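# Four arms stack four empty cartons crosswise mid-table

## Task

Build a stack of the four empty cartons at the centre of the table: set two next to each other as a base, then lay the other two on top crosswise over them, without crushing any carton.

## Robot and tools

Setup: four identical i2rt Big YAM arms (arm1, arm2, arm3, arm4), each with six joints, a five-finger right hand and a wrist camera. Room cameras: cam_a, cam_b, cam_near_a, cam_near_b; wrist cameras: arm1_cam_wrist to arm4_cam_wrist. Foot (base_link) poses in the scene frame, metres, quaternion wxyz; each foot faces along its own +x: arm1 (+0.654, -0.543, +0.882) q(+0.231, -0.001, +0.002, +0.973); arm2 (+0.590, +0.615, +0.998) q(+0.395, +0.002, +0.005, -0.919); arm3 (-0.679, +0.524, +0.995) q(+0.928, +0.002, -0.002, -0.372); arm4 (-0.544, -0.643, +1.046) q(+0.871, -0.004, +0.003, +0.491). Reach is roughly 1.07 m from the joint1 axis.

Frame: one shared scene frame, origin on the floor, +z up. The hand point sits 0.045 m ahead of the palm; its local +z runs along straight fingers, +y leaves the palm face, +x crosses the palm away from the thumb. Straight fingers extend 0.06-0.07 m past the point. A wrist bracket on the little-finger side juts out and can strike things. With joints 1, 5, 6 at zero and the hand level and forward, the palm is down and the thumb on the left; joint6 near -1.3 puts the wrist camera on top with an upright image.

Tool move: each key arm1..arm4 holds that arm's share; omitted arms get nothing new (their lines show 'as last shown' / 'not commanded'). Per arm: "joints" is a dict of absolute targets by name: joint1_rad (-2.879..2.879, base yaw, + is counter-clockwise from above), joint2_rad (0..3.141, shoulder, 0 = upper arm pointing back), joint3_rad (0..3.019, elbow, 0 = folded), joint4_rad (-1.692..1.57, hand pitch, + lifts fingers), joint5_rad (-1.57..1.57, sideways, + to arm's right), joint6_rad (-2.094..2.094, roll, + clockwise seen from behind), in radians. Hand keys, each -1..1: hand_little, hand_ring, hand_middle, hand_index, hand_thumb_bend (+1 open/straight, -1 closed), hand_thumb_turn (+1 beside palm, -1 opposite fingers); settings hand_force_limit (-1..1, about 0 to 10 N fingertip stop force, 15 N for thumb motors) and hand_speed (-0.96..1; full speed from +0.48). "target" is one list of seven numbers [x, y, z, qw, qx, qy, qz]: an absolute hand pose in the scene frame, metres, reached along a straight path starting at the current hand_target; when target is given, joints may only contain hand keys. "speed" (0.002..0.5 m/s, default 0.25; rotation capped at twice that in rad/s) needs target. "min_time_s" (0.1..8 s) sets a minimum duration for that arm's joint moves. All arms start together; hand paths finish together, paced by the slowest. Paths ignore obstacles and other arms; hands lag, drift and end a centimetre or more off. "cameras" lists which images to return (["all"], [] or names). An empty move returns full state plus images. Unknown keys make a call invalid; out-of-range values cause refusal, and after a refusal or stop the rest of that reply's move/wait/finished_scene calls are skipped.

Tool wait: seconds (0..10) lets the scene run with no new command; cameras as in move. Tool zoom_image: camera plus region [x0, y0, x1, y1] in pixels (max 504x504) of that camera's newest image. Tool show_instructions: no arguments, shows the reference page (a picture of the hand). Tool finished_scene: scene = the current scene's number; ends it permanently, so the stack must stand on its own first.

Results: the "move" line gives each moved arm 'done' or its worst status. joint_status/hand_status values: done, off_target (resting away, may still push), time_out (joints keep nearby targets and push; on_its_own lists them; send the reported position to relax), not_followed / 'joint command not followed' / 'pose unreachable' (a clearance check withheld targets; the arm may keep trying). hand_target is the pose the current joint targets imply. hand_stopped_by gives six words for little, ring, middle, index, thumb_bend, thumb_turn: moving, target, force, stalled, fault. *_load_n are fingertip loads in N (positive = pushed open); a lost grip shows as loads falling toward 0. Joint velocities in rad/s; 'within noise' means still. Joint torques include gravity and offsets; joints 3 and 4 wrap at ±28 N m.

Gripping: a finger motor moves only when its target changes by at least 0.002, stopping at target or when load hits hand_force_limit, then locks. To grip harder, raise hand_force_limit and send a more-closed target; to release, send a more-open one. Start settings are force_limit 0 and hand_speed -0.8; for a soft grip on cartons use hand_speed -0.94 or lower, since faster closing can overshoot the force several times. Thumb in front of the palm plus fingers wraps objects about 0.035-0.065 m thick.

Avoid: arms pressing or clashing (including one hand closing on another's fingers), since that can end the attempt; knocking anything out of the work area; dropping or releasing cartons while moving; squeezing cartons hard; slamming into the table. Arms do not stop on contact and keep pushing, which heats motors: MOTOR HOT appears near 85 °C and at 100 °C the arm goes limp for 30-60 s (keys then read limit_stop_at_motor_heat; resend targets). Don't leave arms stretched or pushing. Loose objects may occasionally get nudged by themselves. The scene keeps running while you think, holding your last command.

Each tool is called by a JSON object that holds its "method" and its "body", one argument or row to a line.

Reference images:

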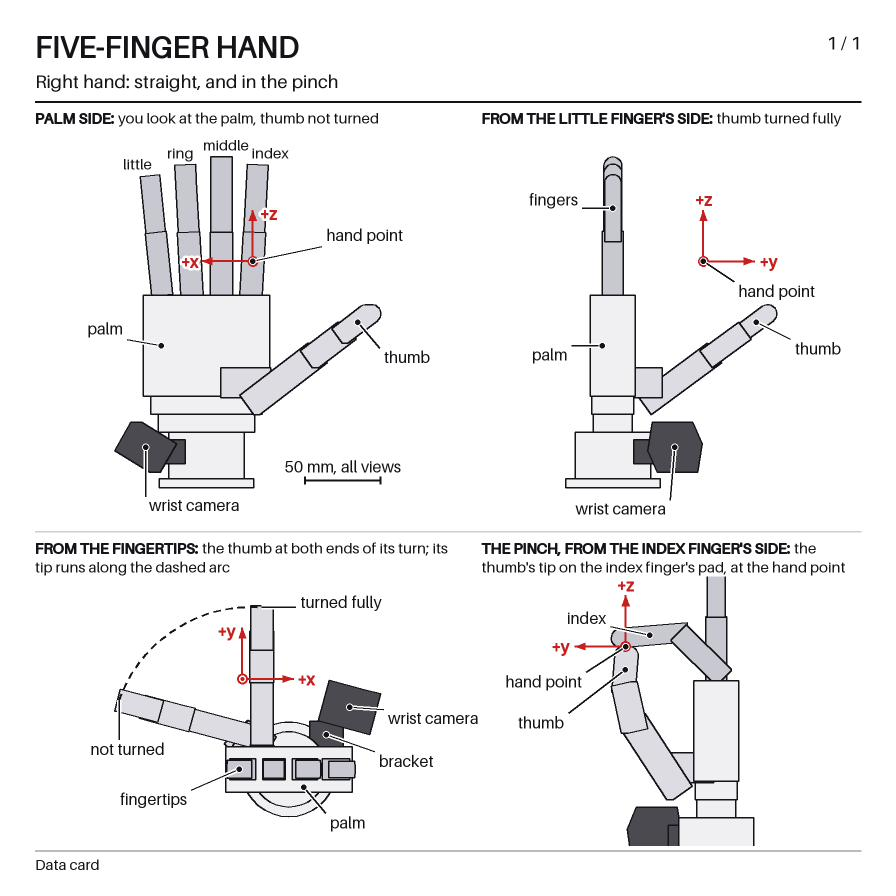

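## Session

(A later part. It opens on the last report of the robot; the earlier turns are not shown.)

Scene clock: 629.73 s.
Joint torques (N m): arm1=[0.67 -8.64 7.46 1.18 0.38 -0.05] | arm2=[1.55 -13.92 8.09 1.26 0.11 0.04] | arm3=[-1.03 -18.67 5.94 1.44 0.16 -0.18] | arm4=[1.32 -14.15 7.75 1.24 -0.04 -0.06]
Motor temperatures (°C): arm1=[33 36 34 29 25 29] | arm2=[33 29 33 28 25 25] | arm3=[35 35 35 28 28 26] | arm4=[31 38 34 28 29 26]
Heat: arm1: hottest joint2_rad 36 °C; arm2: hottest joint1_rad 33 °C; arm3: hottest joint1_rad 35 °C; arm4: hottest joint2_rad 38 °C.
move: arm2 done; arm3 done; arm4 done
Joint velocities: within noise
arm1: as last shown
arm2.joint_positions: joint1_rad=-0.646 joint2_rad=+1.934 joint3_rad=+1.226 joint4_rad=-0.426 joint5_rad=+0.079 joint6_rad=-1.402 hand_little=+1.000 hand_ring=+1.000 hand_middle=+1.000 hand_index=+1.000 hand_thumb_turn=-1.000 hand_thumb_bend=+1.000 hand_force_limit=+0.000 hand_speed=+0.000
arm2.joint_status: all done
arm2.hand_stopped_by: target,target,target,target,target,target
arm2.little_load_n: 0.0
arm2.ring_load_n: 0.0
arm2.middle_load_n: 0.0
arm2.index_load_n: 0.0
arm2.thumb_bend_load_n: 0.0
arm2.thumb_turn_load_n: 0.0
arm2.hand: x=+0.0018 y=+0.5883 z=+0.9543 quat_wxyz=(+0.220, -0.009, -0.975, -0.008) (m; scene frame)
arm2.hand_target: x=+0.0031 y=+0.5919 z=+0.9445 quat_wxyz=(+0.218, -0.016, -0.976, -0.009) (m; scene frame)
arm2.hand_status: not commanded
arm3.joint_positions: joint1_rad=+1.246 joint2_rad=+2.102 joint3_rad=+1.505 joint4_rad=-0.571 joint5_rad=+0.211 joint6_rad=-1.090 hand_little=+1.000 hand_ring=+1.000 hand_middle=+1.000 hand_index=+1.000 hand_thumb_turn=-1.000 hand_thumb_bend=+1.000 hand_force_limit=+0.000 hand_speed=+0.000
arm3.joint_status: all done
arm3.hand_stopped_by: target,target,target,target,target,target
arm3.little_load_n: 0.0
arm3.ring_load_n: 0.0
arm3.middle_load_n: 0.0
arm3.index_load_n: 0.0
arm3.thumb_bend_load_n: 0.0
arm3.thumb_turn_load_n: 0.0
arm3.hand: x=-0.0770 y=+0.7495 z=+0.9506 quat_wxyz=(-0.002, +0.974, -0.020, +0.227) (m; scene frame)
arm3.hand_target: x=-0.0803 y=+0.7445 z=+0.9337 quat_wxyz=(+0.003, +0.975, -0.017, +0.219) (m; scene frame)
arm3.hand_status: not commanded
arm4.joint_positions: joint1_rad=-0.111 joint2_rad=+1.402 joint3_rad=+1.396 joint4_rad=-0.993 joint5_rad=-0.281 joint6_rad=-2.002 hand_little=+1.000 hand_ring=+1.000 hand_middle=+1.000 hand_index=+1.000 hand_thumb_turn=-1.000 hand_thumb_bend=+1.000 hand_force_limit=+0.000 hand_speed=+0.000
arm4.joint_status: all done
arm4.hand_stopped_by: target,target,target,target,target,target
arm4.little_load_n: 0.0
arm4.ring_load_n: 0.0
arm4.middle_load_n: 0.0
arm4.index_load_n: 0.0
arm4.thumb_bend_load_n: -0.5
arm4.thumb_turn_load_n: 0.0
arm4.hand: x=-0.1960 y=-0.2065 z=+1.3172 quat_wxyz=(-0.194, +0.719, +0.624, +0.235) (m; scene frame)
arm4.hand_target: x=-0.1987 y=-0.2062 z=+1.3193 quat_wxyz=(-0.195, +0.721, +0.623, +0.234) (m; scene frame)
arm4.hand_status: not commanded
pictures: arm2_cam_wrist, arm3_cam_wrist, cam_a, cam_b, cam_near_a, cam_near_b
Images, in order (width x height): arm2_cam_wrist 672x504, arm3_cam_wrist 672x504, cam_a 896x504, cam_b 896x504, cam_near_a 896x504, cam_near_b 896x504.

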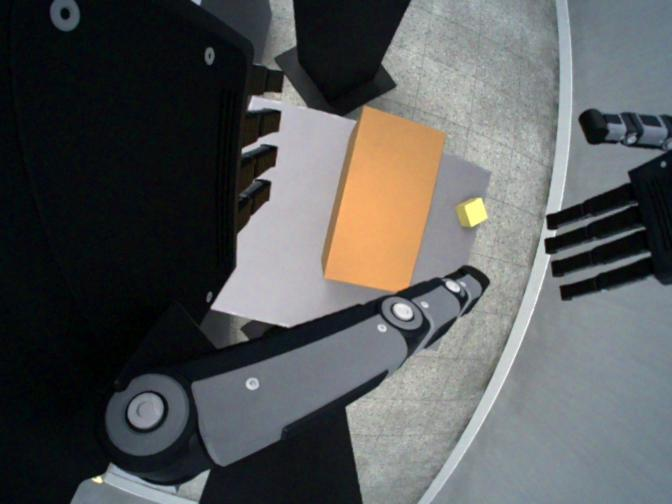

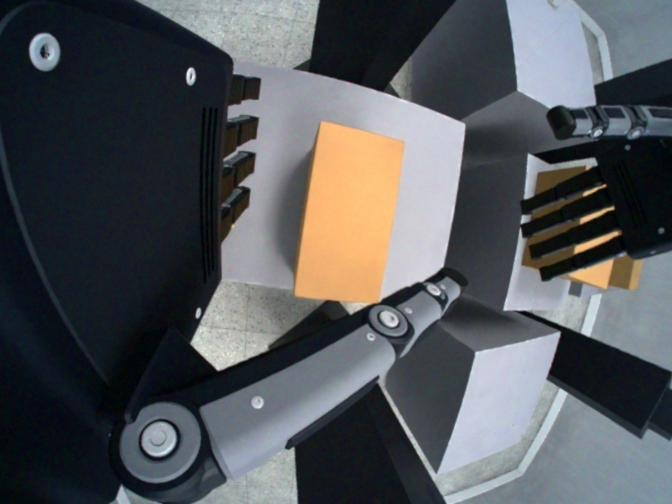

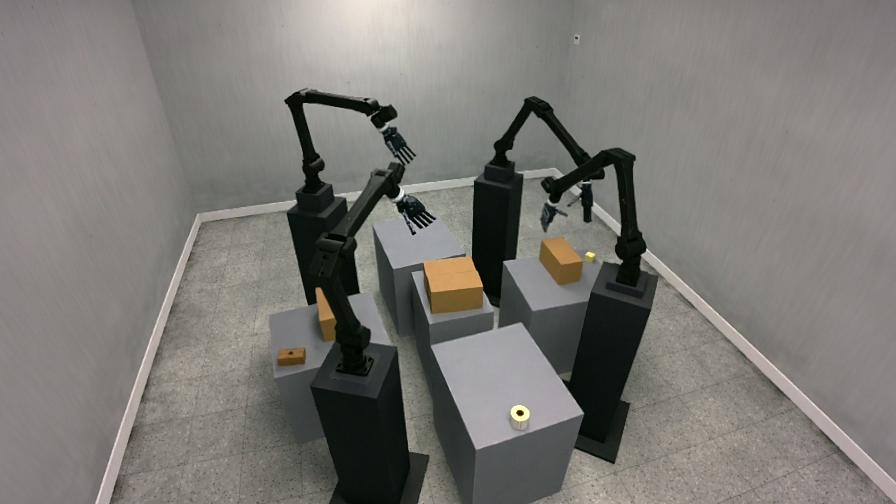

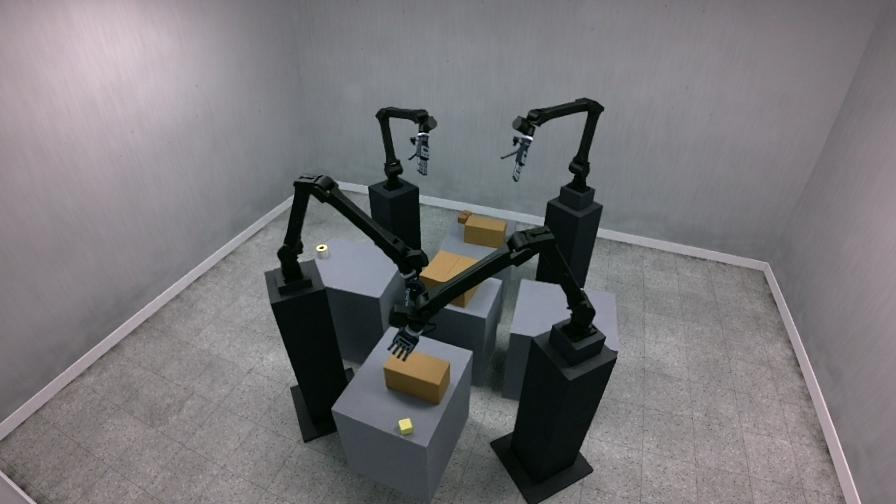

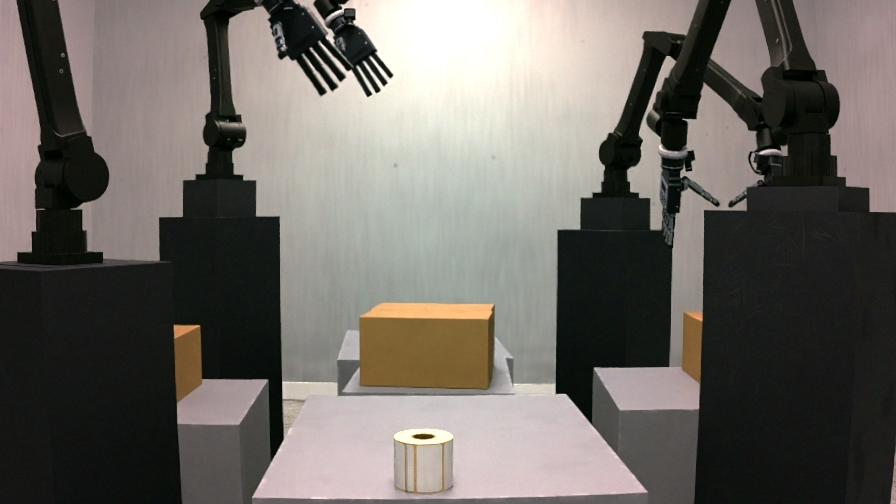

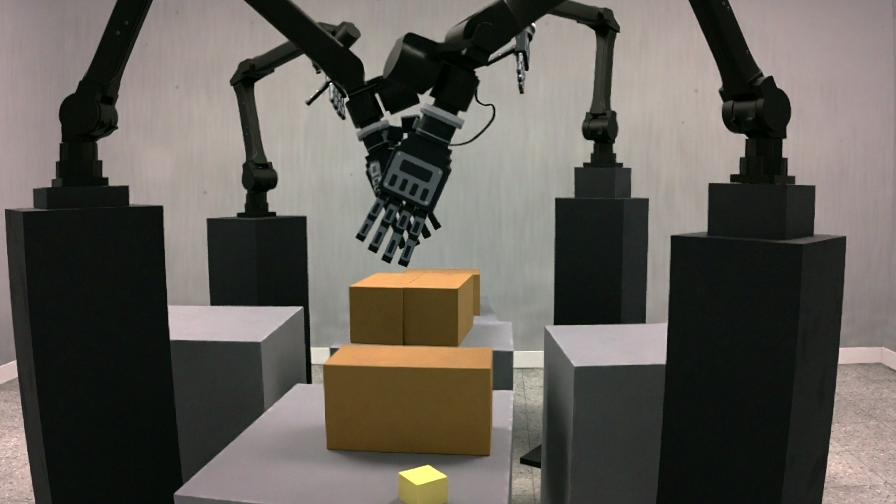

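{"method": "move", "body": {
  "arm2": {"target": [-0.0319, 0.6249, 0.715, -0.2164, 0.0128, 0.9762, 0.0028], "speed": 0.12},
  "arm3": {"target": [-0.0718, 0.7811, 0.715, -0.0028, -0.9762, 0.0128, -0.2164], "speed": 0.12},
  "cameras": ["arm2_cam_wrist", "arm3_cam_wrist", "cam_a", "cam_b", "cam_near_b", "cam_near_a"]
}}

{"method": "zoom_image", "body": {
  "camera": "cam_near_b",
  "region": [260, 150, 560, 480]
}}

{"method": "zoom_image", "body": {
  "camera": "cam_near_a",
  "region": [600, 180, 780, 420]
}}

Scene clock: 656.23 s.
Joint torques (N m): arm1=[0.62 -8.7 7.41 1.14 0.39 -0.04] | arm2=[-0.73 -17.08 8.14 1.09 -0.1 -0.13] | arm3=[0.32 -20.78 7.42 1.25 0.4 -0.02] | arm4=[1.2 -14.1 7.86 1.2 -0.05 -0.06]
Motor temperatures (°C): arm1=[33 36 34 29 25 29] | arm2=[33 29 33 28 25 25] | arm3=[34 34 34 28 28 26] | arm4=[31 36 35 28 29 26]
Heat: arm1: hottest joint2_rad 36 °C; arm2: hottest joint1_rad 33 °C; arm3: hottest joint1_rad 34 °C; arm4: hottest joint2_rad 36 °C.
move: arm2 off_target; arm3 off_target
Joint velocities: within noise
arm1, arm4: as last shown
arm1.thumb_bend_load_n: 0.0
arm2.joint_positions: joint1_rad=-0.705 joint2_rad=+2.455 joint3_rad=+1.361 joint4_rad=-0.069 joint5_rad=+0.044 joint6_rad=-1.449 hand_little=+1.000 hand_ring=+1.000 hand_middle=+1.000 hand_index=+1.000 hand_thumb_turn=-1.000 hand_thumb_bend=+1.000 hand_force_limit=+0.000 hand_speed=+0.000
arm2.joint_status: not commanded
arm2.hand_stopped_by: target,target,target,target,target,target
arm2.little_load_n: 0.0
arm2.ring_load_n: 0.0
arm2.middle_load_n: 0.0
arm2.index_load_n: 0.0
arm2.thumb_bend_load_n: 0.0
arm2.thumb_turn_load_n: 0.0
arm2.hand: x=-0.0177 y=+0.6186 z=+0.7188 quat_wxyz=(+0.204, -0.011, -0.979, -0.004) (m; scene frame)
arm2.hand_target: x=-0.0314 y=+0.6249 z=+0.7156 quat_wxyz=(+0.216, -0.013, -0.976, -0.003) (m; scene frame)
arm2.hand_status: off_target (0.016 m and 1.5 deg from the pose sent, 0.244 m and 0.8 deg at the start)
arm3.joint_positions: joint1_rad=+1.273 joint2_rad=+2.554 joint3_rad=+1.625 joint4_rad=-0.300 joint5_rad=+0.217 joint6_rad=-1.072 hand_little=+1.000 hand_ring=+1.000 hand_middle=+1.000 hand_index=+1.000 hand_thumb_turn=-1.000 hand_thumb_bend=+1.000 hand_force_limit=+0.000 hand_speed=+0.000
arm3.joint_status: not commanded
arm3.hand_stopped_by: target,target,target,target,target,target
arm3.little_load_n: 0.0
arm3.ring_load_n: 0.0
arm3.middle_load_n: 0.0
arm3.index_load_n: 0.0
arm3.thumb_bend_load_n: 0.0
arm3.thumb_turn_load_n: 0.0
arm3.hand: x=-0.0828 y=+0.7656 z=+0.7180 quat_wxyz=(+0.011, +0.979, -0.013, +0.203) (m; scene frame)
arm3.hand_target: x=-0.0725 y=+0.7808 z=+0.7156 quat_wxyz=(+0.003, +0.976, -0.013, +0.216) (m; scene frame)
arm3.hand_status: off_target (0.019 m and 1.8 deg from the pose sent, 0.238 m and 1.6 deg at the start)
arm4.thumb_bend_load_n: 0.0
pictures: arm2_cam_wrist, arm3_cam_wrist, cam_a, cam_b, cam_near_a, cam_near_b
Images, in order (width x height): arm2_cam_wrist 672x504, arm3_cam_wrist 672x504, cam_a 896x504, cam_b 896x504, cam_near_a 896x504, cam_near_b 896x504.

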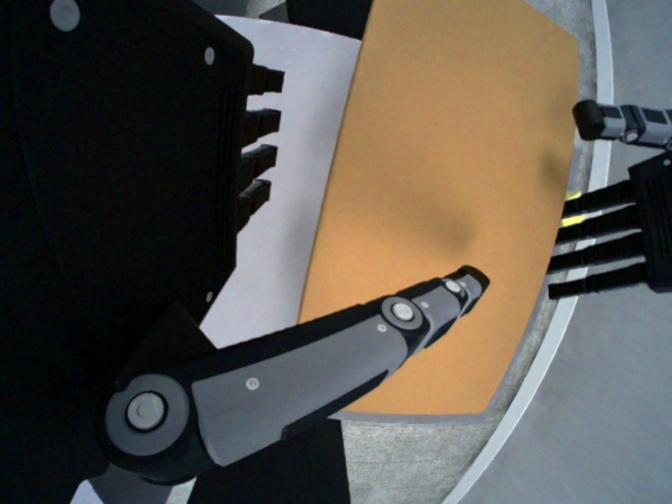

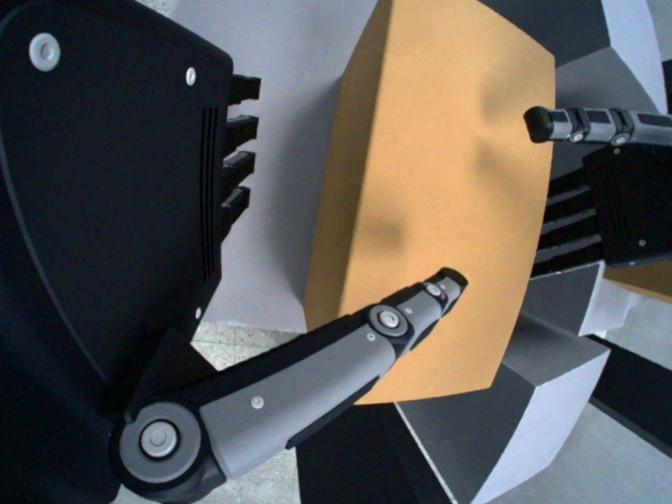

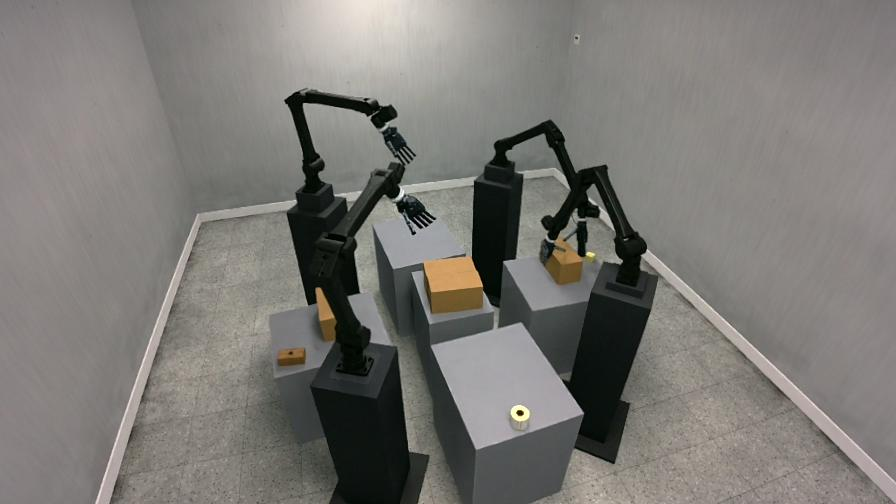

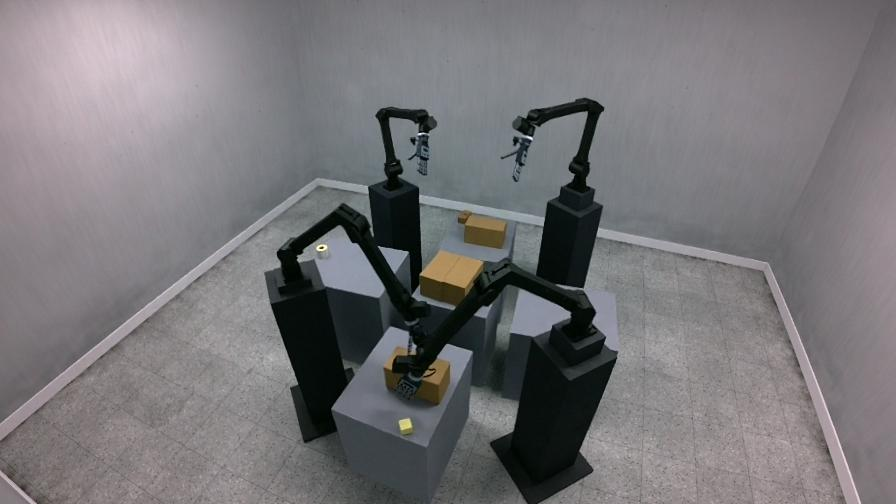

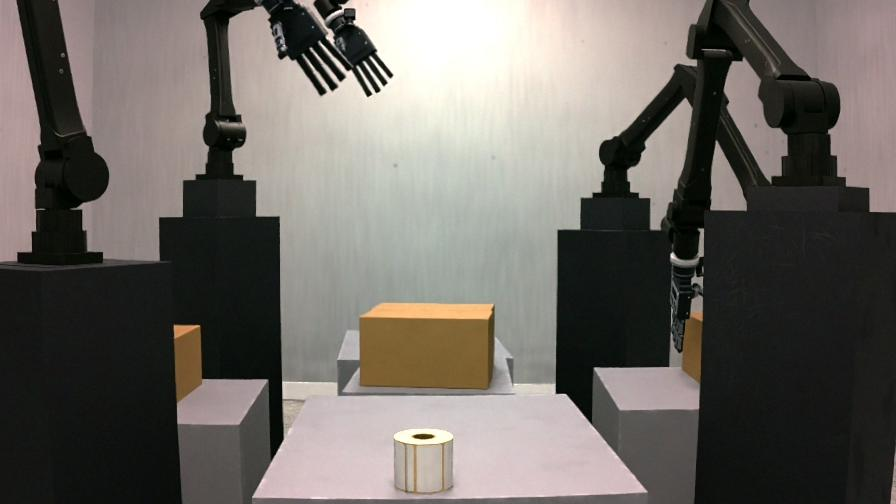

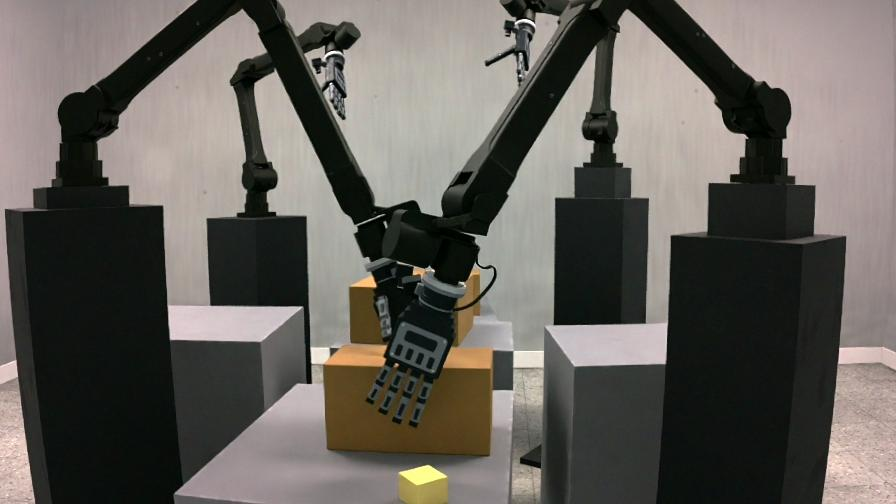

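Scaled by 1.527 from the camera's 896x504 image, which has a finer 1280x720 frame.

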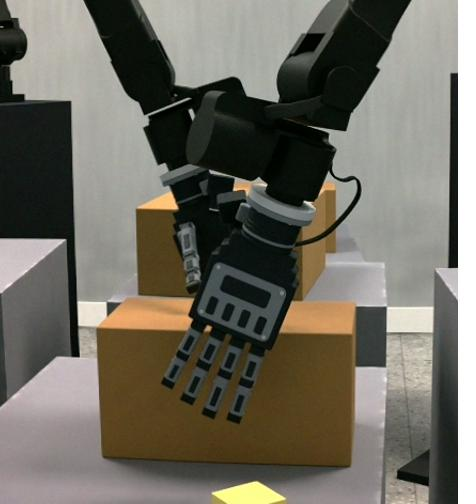

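Scaled by 2.100 from the camera's 896x504 image, which has a finer 1280x720 frame.

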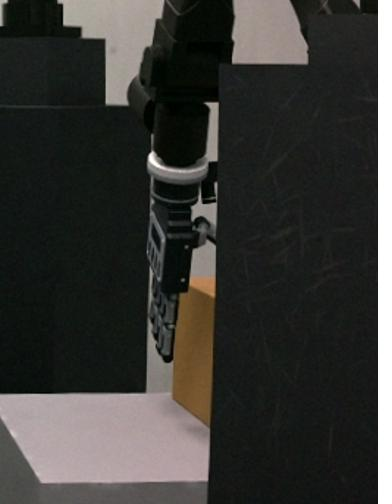

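{"method": "move", "body": {
  "arm2": {"target": [-0.0303, 0.6874, 0.728, -0.2164, 0.0128, 0.9762, 0.0028], "speed": 0.05},
  "arm3": {"target": [-0.0735, 0.7186, 0.718, -0.0028, -0.9762, 0.0128, -0.2164], "speed": 0.05},
  "cameras": ["arm2_cam_wrist", "arm3_cam_wrist", "cam_near_b", "cam_near_a"]
}}

{"method": "zoom_image", "body": {
  "camera": "cam_near_b",
  "region": [260, 150, 560, 480]
}}

{"method": "zoom_image", "body": {
  "camera": "cam_near_a",
  "region": [600, 180, 780, 420]
}}

Scene clock: 667.40 s.
Joint torques (N m): arm1=[0.85 -8.76 7.41 1.17 0.39 -0.02] | arm2=[0.15 -18.78 5.86 0.8 -0.06 -0.14] | arm3=[-1.61 -22.53 3.79 1.39 0.19 -0.18] | arm4=[1.14 -13.86 7.69 1.21 -0.03 -0.06]
Motor temperatures (°C): arm1=[32 36 34 29 25 29] | arm2=[33 30 33 28 25 25] | arm3=[34 35 34 28 28 26] | arm4=[31 36 35 28 29 26]
Heat: arm1: hottest joint2_rad 36 °C; arm2: hottest joint1_rad 33 °C; arm3: hottest joint2_rad 35 °C; arm4: hottest joint2_rad 36 °C.
move: arm2 off_target; arm3 done
Joint velocities: within noise
arm1, arm4: as last shown
arm1.thumb_turn_load_n: 0.5
arm2.joint_positions: joint1_rad=-0.813 joint2_rad=+2.455 joint3_rad=+1.361 joint4_rad=-0.067 joint5_rad=-0.006 joint6_rad=-1.546 hand_little=+1.000 hand_ring=+1.000 hand_middle=+1.000 hand_index=+1.000 hand_thumb_turn=-1.000 hand_thumb_bend=+1.000 hand_force_limit=+0.000 hand_speed=+0.000
arm2.joint_status: not commanded
arm2.hand_stopped_by: target,target,target,target,target,target
arm2.little_load_n: 0.0
arm2.ring_load_n: -0.5
arm2.middle_load_n: 0.0
arm2.index_load_n: 0.0
arm2.thumb_bend_load_n: -0.5
arm2.thumb_turn_load_n: 0.0
arm2.hand: x=-0.0211 y=+0.6783 z=+0.7191 quat_wxyz=(+0.204, -0.011, -0.979, +0.000) (m; scene frame)
arm2.hand_target: x=-0.0302 y=+0.6874 z=+0.7281 quat_wxyz=(+0.216, -0.013, -0.976, -0.003) (m; scene frame)
arm2.hand_status: off_target (0.016 m and 1.5 deg from the pose sent, 0.071 m and 1.5 deg at the start)
arm3.joint_positions: joint1_rad=+1.210 joint2_rad=+2.530 joint3_rad=+1.550 joint4_rad=-0.212 joint5_rad=+0.190 joint6_rad=-1.139 hand_little=+1.000 hand_ring=+1.000 hand_middle=+1.000 hand_index=+1.000 hand_thumb_turn=-1.000 hand_thumb_bend=+1.000 hand_force_limit=+0.000 hand_speed=+0.000
arm3.joint_status: not commanded
arm3.hand_stopped_by: target,target,target,target,target,target
arm3.little_load_n: 0.0
arm3.ring_load_n: 0.0
arm3.middle_load_n: 0.0
arm3.index_load_n: 0.0
arm3.thumb_bend_load_n: 0.0
arm3.thumb_turn_load_n: 0.0
arm3.hand: x=-0.0762 y=+0.7258 z=+0.7158 quat_wxyz=(+0.003, +0.977, -0.011, +0.212) (m; scene frame)
arm3.hand_target: x=-0.0735 y=+0.7186 z=+0.7179 quat_wxyz=(+0.003, +0.976, -0.013, +0.216) (m; scene frame)
arm3.hand_status: done (0.008 m and 0.6 deg from the pose sent, 0.048 m and 1.8 deg at the start)
arm4.little_load_n: 0.5
arm4.thumb_turn_load_n: 0.5
pictures: arm2_cam_wrist, arm3_cam_wrist, cam_near_a, cam_near_b
Images, in order (width x height): arm2_cam_wrist 672x504, arm3_cam_wrist 672x504, cam_near_a 896x504, cam_near_b 896x504.

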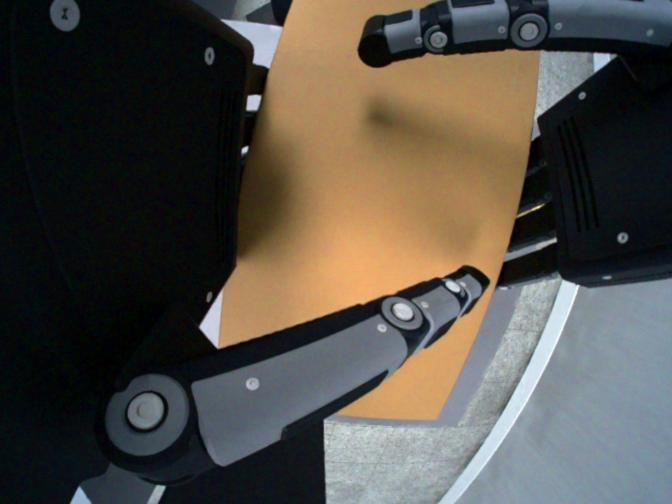

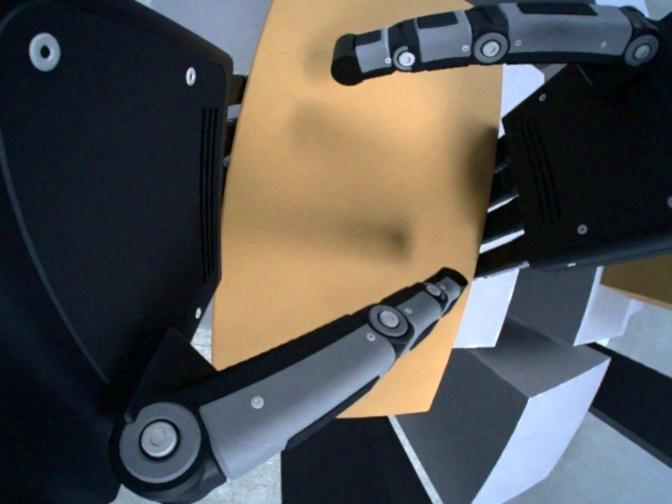

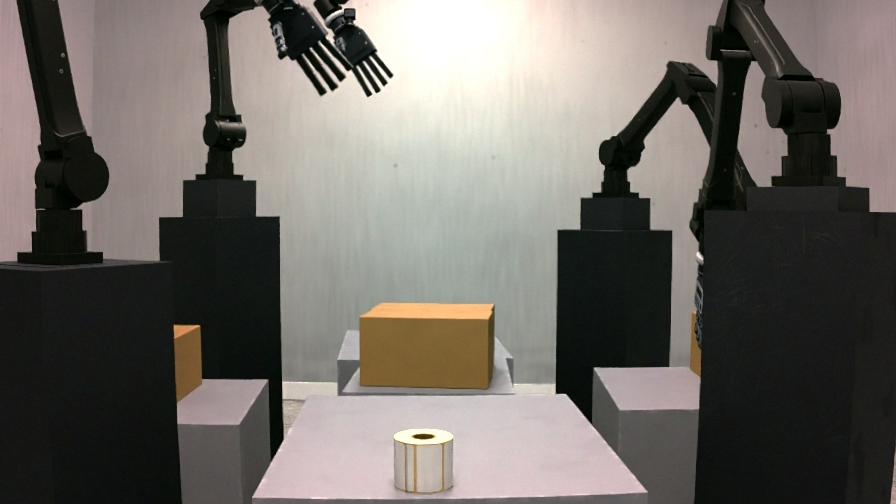

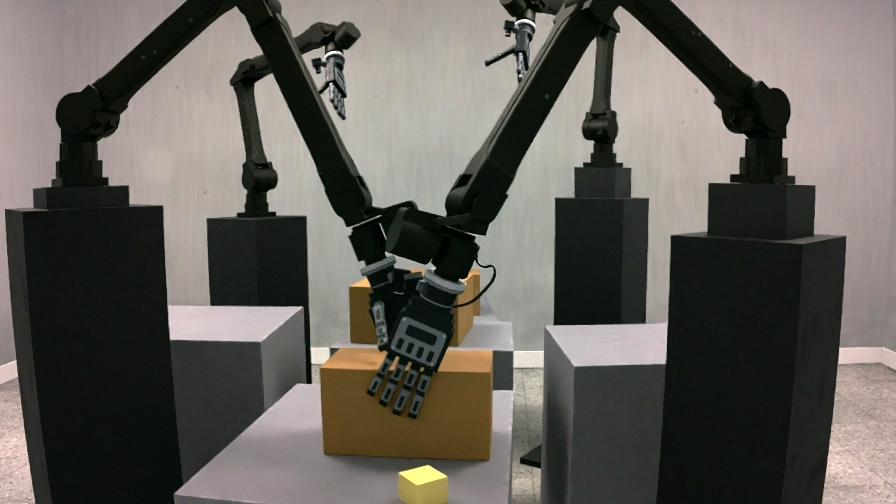

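Scaled by 1.527 from the camera's 896x504 image, which has a finer 1280x720 frame.

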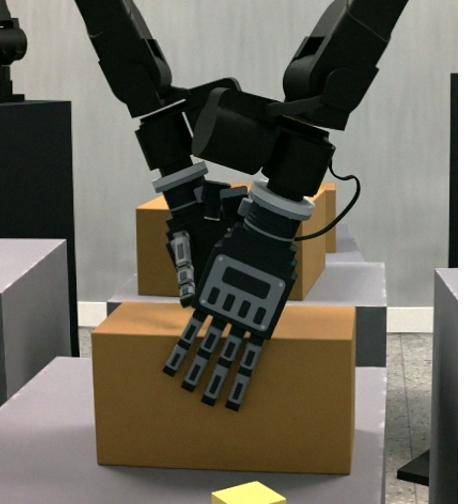

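Scaled by 2.100 from the camera's 896x504 image, which has a finer 1280x720 frame.

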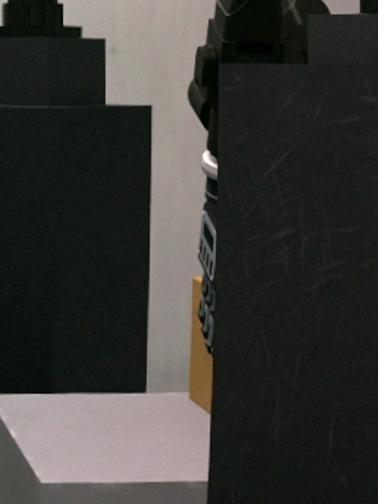

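{"method": "move", "body": {
  "arm2": {"target": [-0.0296, 0.7139, 0.733, -0.2164, 0.0128, 0.9762, 0.0028], "speed": 0.04},
  "arm3": {"target": [-0.0742, 0.6896, 0.718, -0.0028, -0.9762, 0.0128, -0.2164], "speed": 0.04}
}}

{"method": "move", "body": {
  "arm2": {"target": [-0.0296, 0.7139, 0.783, -0.2164, 0.0128, 0.9762, 0.0028], "speed": 0.05},
  "arm3": {"target": [-0.0742, 0.6896, 0.762, -0.0028, -0.9762, 0.0128, -0.2164], "speed": 0.05},
  "cameras": ["arm3_cam_wrist", "cam_near_b", "cam_near_a"]
}}

{"method": "zoom_image", "body": {
  "camera": "cam_near_b",
  "region": [260, 150, 560, 480]
}}

Scene clock: 672.90 s.
Joint torques (N m): arm1=[0.79 -8.88 7.42 1.17 0.38 -0.03] | arm2=[-2.61 -19.19 5.44 0.62 0.46 -0.13] | arm3=[-4.42 -22.18 3.36 1.18 0.75 -0.15] | arm4=[1.2 -13.98 7.73 1.2 -0.02 -0.04]
Motor temperatures (°C): arm1=[32 36 34 29 25 29] | arm2=[33 30 33 28 25 25] | arm3=[34 36 34 28 28 26] | arm4=[31 35 35 28 29 26]
Heat: arm1: hottest joint2_rad 36 °C; arm2: hottest joint1_rad 33 °C; arm3: hottest joint2_rad 36 °C; arm4: hottest joint2_rad 35 °C.
move: arm2 off_target; arm3 off_target
Joint velocities: within noise
arm1, arm4: as last shown
arm1.thumb_turn_load_n: 0.0
arm2.joint_positions: joint1_rad=-0.831 joint2_rad=+2.450 joint3_rad=+1.361 joint4_rad=-0.067 joint5_rad=-0.038 joint6_rad=-1.587 hand_little=+1.000 hand_ring=+1.000 hand_middle=+1.000 hand_index=+1.000 hand_thumb_turn=-1.000 hand_thumb_bend=+1.000 hand_force_limit=+0.000 hand_speed=+0.000
arm2.joint_status: not commanded
arm2.hand_stopped_by: target,target,target,target,target,target
arm2.little_load_n: 0.0
arm2.ring_load_n: 0.0
arm2.middle_load_n: 0.0
arm2.index_load_n: 0.0
arm2.thumb_bend_load_n: 0.0
arm2.thumb_turn_load_n: 0.0
arm2.hand: x=-0.0250 y=+0.6842 z=+0.7214 quat_wxyz=(+0.207, +0.003, -0.978, +0.010) (m; scene frame)
arm2.hand_target: x=-0.0290 y=+0.7136 z=+0.7329 quat_wxyz=(+0.216, -0.013, -0.976, -0.003) (m; scene frame)
arm2.hand_status: off_target (0.032 m and 2.6 deg from the pose sent, 0.039 m and 1.5 deg at the start)
arm3.joint_positions: joint1_rad=+1.202 joint2_rad=+2.512 joint3_rad=+1.504 joint4_rad=-0.167 joint5_rad=+0.160 joint6_rad=-1.182 hand_little=+1.000 hand_ring=+1.000 hand_middle=+1.000 hand_index=+1.000 hand_thumb_turn=-1.000 hand_thumb_bend=+1.000 hand_force_limit=+0.000 hand_speed=+0.000
arm3.joint_status: not commanded
arm3.hand_stopped_by: target,target,target,target,target,target
arm3.little_load_n: 0.0
arm3.ring_load_n: 0.0
arm3.middle_load_n: 0.0
arm3.index_load_n: 0.0
arm3.thumb_bend_load_n: -0.5
arm3.thumb_turn_load_n: 0.0
arm3.hand: x=-0.0805 y=+0.7224 z=+0.7165 quat_wxyz=(-0.008, +0.977, +0.009, +0.214) (m; scene frame)
arm3.hand_target: x=-0.0752 y=+0.6903 z=+0.7177 quat_wxyz=(+0.003, +0.976, -0.013, +0.216) (m; scene frame)
arm3.hand_status: off_target (0.033 m and 2.8 deg from the pose sent, 0.036 m and 0.6 deg at the start)
arm4.little_load_n: 0.0
pictures: none

Scene clock: 674.53 s.
Joint torques (N m): arm1=[0.73 -8.7 7.46 1.18 0.38 -0.04] | arm2=[-2.43 -20.01 6.12 0.25 0.44 -0.15] | arm3=[-4.48 -21.95 3.92 0.24 0.76 -0.14] | arm4=[1.2 -13.98 7.8 1.21 -0.06 -0.06]
Motor temperatures (°C): arm1=[32 36 34 29 25 29] | arm2=[33 30 33 28 25 25] | arm3=[34 36 34 28 28 26] | arm4=[31 35 35 28 29 26]
Heat: arm1: hottest joint2_rad 36 °C; arm2: hottest joint1_rad 33 °C; arm3: hottest joint2_rad 36 °C; arm4: hottest joint2_rad 35 °C.
move: arm2 off_target; arm3 off_target
Joint velocities: within noise
arm1, arm4: as last shown
arm2.joint_positions: joint1_rad=-0.835 joint2_rad=+2.342 joint3_rad=+1.321 joint4_rad=-0.131 joint5_rad=-0.039 joint6_rad=-1.587 hand_little=+1.000 hand_ring=+1.000 hand_middle=+1.000 hand_index=+1.000 hand_thumb_turn=-1.000 hand_thumb_bend=+1.000 hand_force_limit=+0.000 hand_speed=+0.000
arm2.joint_status: not commanded
arm2.hand_stopped_by: target,target,target,target,target,target
arm2.little_load_n: 0.0
arm2.ring_load_n: 0.0
arm2.middle_load_n: 0.0
arm2.index_load_n: 0.0
arm2.thumb_bend_load_n: 0.0
arm2.thumb_turn_load_n: 0.0
arm2.hand: x=-0.0259 y=+0.6861 z=+0.7695 quat_wxyz=(+0.209, +0.001, -0.978, +0.010) (m; scene frame)
arm2.hand_target: x=-0.0291 y=+0.7136 z=+0.7826 quat_wxyz=(+0.216, -0.013, -0.976, -0.003) (m; scene frame)
arm2.hand_status: off_target (0.031 m and 2.3 deg from the pose sent, 0.069 m and 2.6 deg at the start)
arm3.joint_positions: joint1_rad=+1.202 joint2_rad=+2.418 joint3_rad=+1.463 joint4_rad=-0.201 joint5_rad=+0.159 joint6_rad=-1.182 hand_little=+1.000 hand_ring=+1.000 hand_middle=+1.000 hand_index=+1.000 hand_thumb_turn=-1.000 hand_thumb_bend=+1.000 hand_force_limit=+0.000 hand_speed=+0.000
arm3.joint_status: not commanded
arm3.hand_stopped_by: target,target,target,target,target,target
arm3.little_load_n: 0.0
arm3.ring_load_n: 0.0
arm3.middle_load_n: 0.0
arm3.index_load_n: 0.0
arm3.thumb_bend_load_n: 0.0
arm3.thumb_turn_load_n: 0.0
arm3.hand: x=-0.0767 y=+0.7243 z=+0.7606 quat_wxyz=(-0.013, +0.975, +0.008, +0.223) (m; scene frame)
arm3.hand_target: x=-0.0751 y=+0.6905 z=+0.7616 quat_wxyz=(+0.003, +0.976, -0.013, +0.216) (m; scene frame)
arm3.hand_status: off_target (0.035 m and 3.1 deg from the pose sent, 0.056 m and 2.8 deg at the start)
arm4.thumb_turn_load_n: 0.0
pictures: arm3_cam_wrist, cam_near_a, cam_near_b
Images, in order (width x height): arm3_cam_wrist 672x504, cam_near_a 896x504, cam_near_b 896x504.

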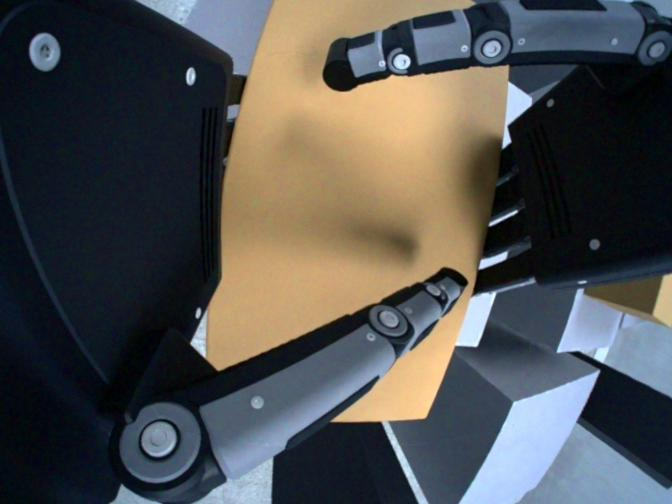

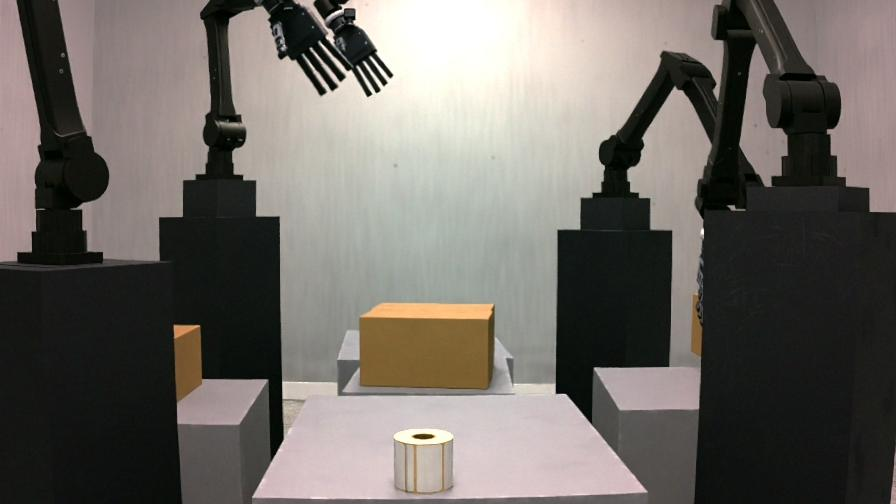

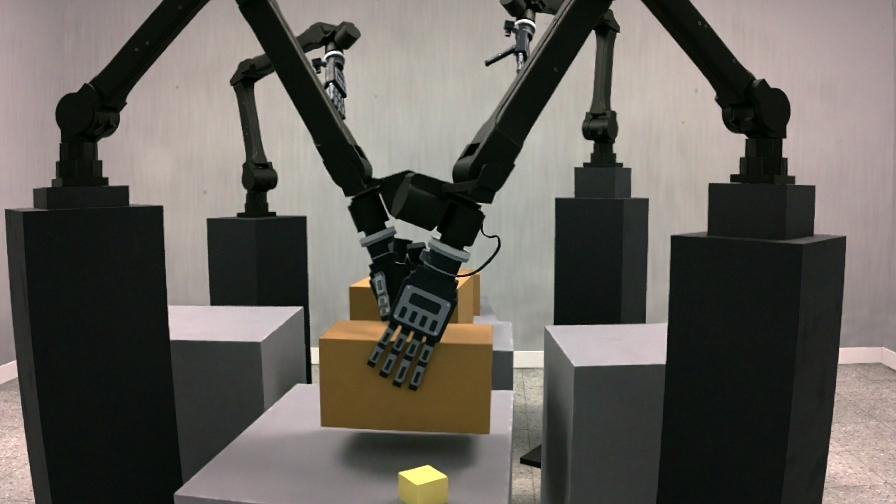

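Scaled by 1.527 from the camera's 896x504 image, which has a finer 1280x720 frame.

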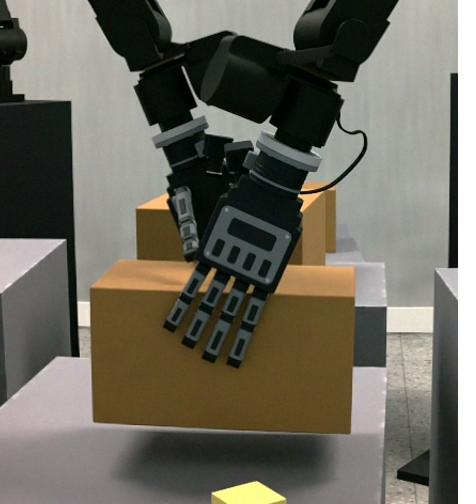

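{"method": "move", "body": {
  "arm2": {"target": [-0.0296, 0.7139, 0.972, -0.2164, 0.0128, 0.9762, 0.0028], "speed": 0.1},
  "arm3": {"target": [-0.0742, 0.6896, 0.951, -0.0028, -0.9762, 0.0128, -0.2164], "speed": 0.1},
  "cameras": ["cam_near_b", "cam_near_a"]
}}

Scene clock: 692.53 s.
Joint torques (N m): arm1=[0.91 -8.82 7.49 1.2 0.37 -0.03] | arm2=[-2.32 -16.09 12.05 -0.18 0.58 -0.04] | arm3=[-4.42 -19.55 7.21 -0.32 0.76 -0.05] | arm4=[1.44 -14.04 7.83 1.22 -0.04 -0.03]
Motor temperatures (°C): arm1=[32 36 34 29 25 29] | arm2=[33 31 32 28 25 25] | arm3=[34 37 33 28 28 26] | arm4=[31 35 35 28 29 26]
Heat: arm1: hottest joint2_rad 36 °C; arm2: hottest joint1_rad 33 °C; arm3: hottest joint2_rad 37 °C; arm4: hottest joint2_rad 35 °C.
move: arm2 off_target; arm3 off_target
Joint velocities: within noise
arm1, arm4: as last shown
arm2.joint_positions: joint1_rad=-0.837 joint2_rad=+1.966 joint3_rad=+1.292 joint4_rad=-0.482 joint5_rad=-0.045 joint6_rad=-1.605 hand_little=+1.000 hand_ring=+1.000 hand_middle=+1.000 hand_index=+1.000 hand_thumb_turn=-1.000 hand_thumb_bend=+1.000 hand_force_limit=+0.000 hand_speed=+0.000
arm2.joint_status: not commanded
arm2.hand_stopped_by: target,target,target,target,target,target
arm2.little_load_n: 0.0
arm2.ring_load_n: 0.0
arm2.middle_load_n: 0.0
arm2.index_load_n: 0.0
arm2.thumb_bend_load_n: 0.0
arm2.thumb_turn_load_n: 0.0
arm2.hand: x=-0.0203 y=+0.6845 z=+0.9556 quat_wxyz=(+0.207, +0.010, -0.978, +0.010) (m; scene frame)
arm2.hand_target: x=-0.0285 y=+0.7135 z=+0.9721 quat_wxyz=(+0.217, -0.013, -0.976, -0.003) (m; scene frame)
arm2.hand_status: off_target (0.035 m and 3.2 deg from the pose sent, 0.204 m and 2.3 deg at the start)
arm3.joint_positions: joint1_rad=+1.201 joint2_rad=+2.057 joint3_rad=+1.423 joint4_rad=-0.521 joint5_rad=+0.159 joint6_rad=-1.192 hand_little=+1.000 hand_ring=+1.000 hand_middle=+1.000 hand_index=+1.000 hand_thumb_turn=-1.000 hand_thumb_bend=+1.000 hand_force_limit=+0.000 hand_speed=+0.000
arm3.joint_status: not commanded
arm3.hand_stopped_by: target,target,target,target,target,target
arm3.little_load_n: 0.0
arm3.ring_load_n: 0.0
arm3.middle_load_n: 0.0
arm3.index_load_n: 0.0
arm3.thumb_bend_load_n: 0.0
arm3.thumb_turn_load_n: 0.0
arm3.hand: x=-0.0811 y=+0.7206 z=+0.9493 quat_wxyz=(-0.012, +0.975, +0.012, +0.223) (m; scene frame)
arm3.hand_target: x=-0.0751 y=+0.6902 z=+0.9509 quat_wxyz=(+0.003, +0.976, -0.013, +0.216) (m; scene frame)
arm3.hand_status: off_target (0.032 m and 3.4 deg from the pose sent, 0.193 m and 3.1 deg at the start)
pictures: cam_near_a, cam_near_b
Images, in order (width x height): cam_near_a 896x504, cam_near_b 896x504.

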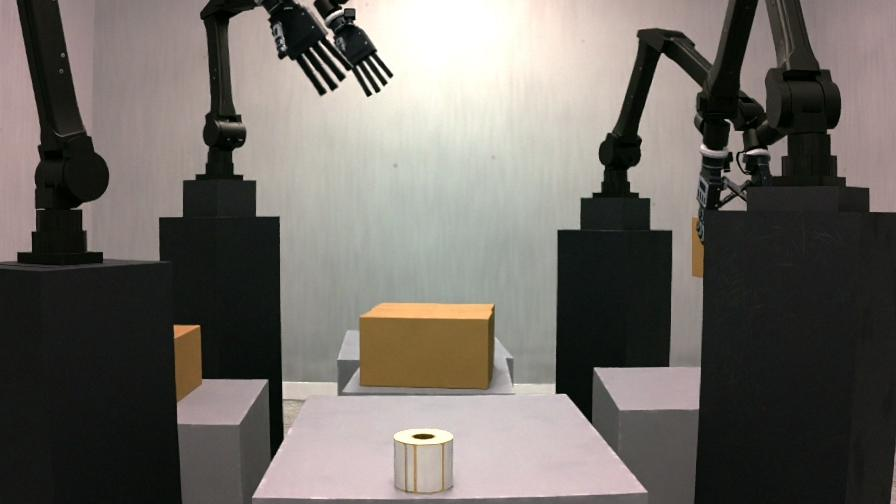

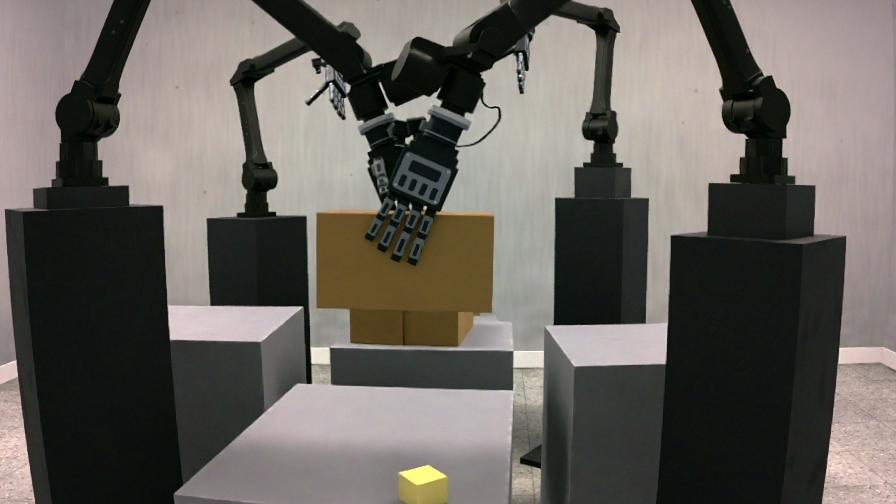

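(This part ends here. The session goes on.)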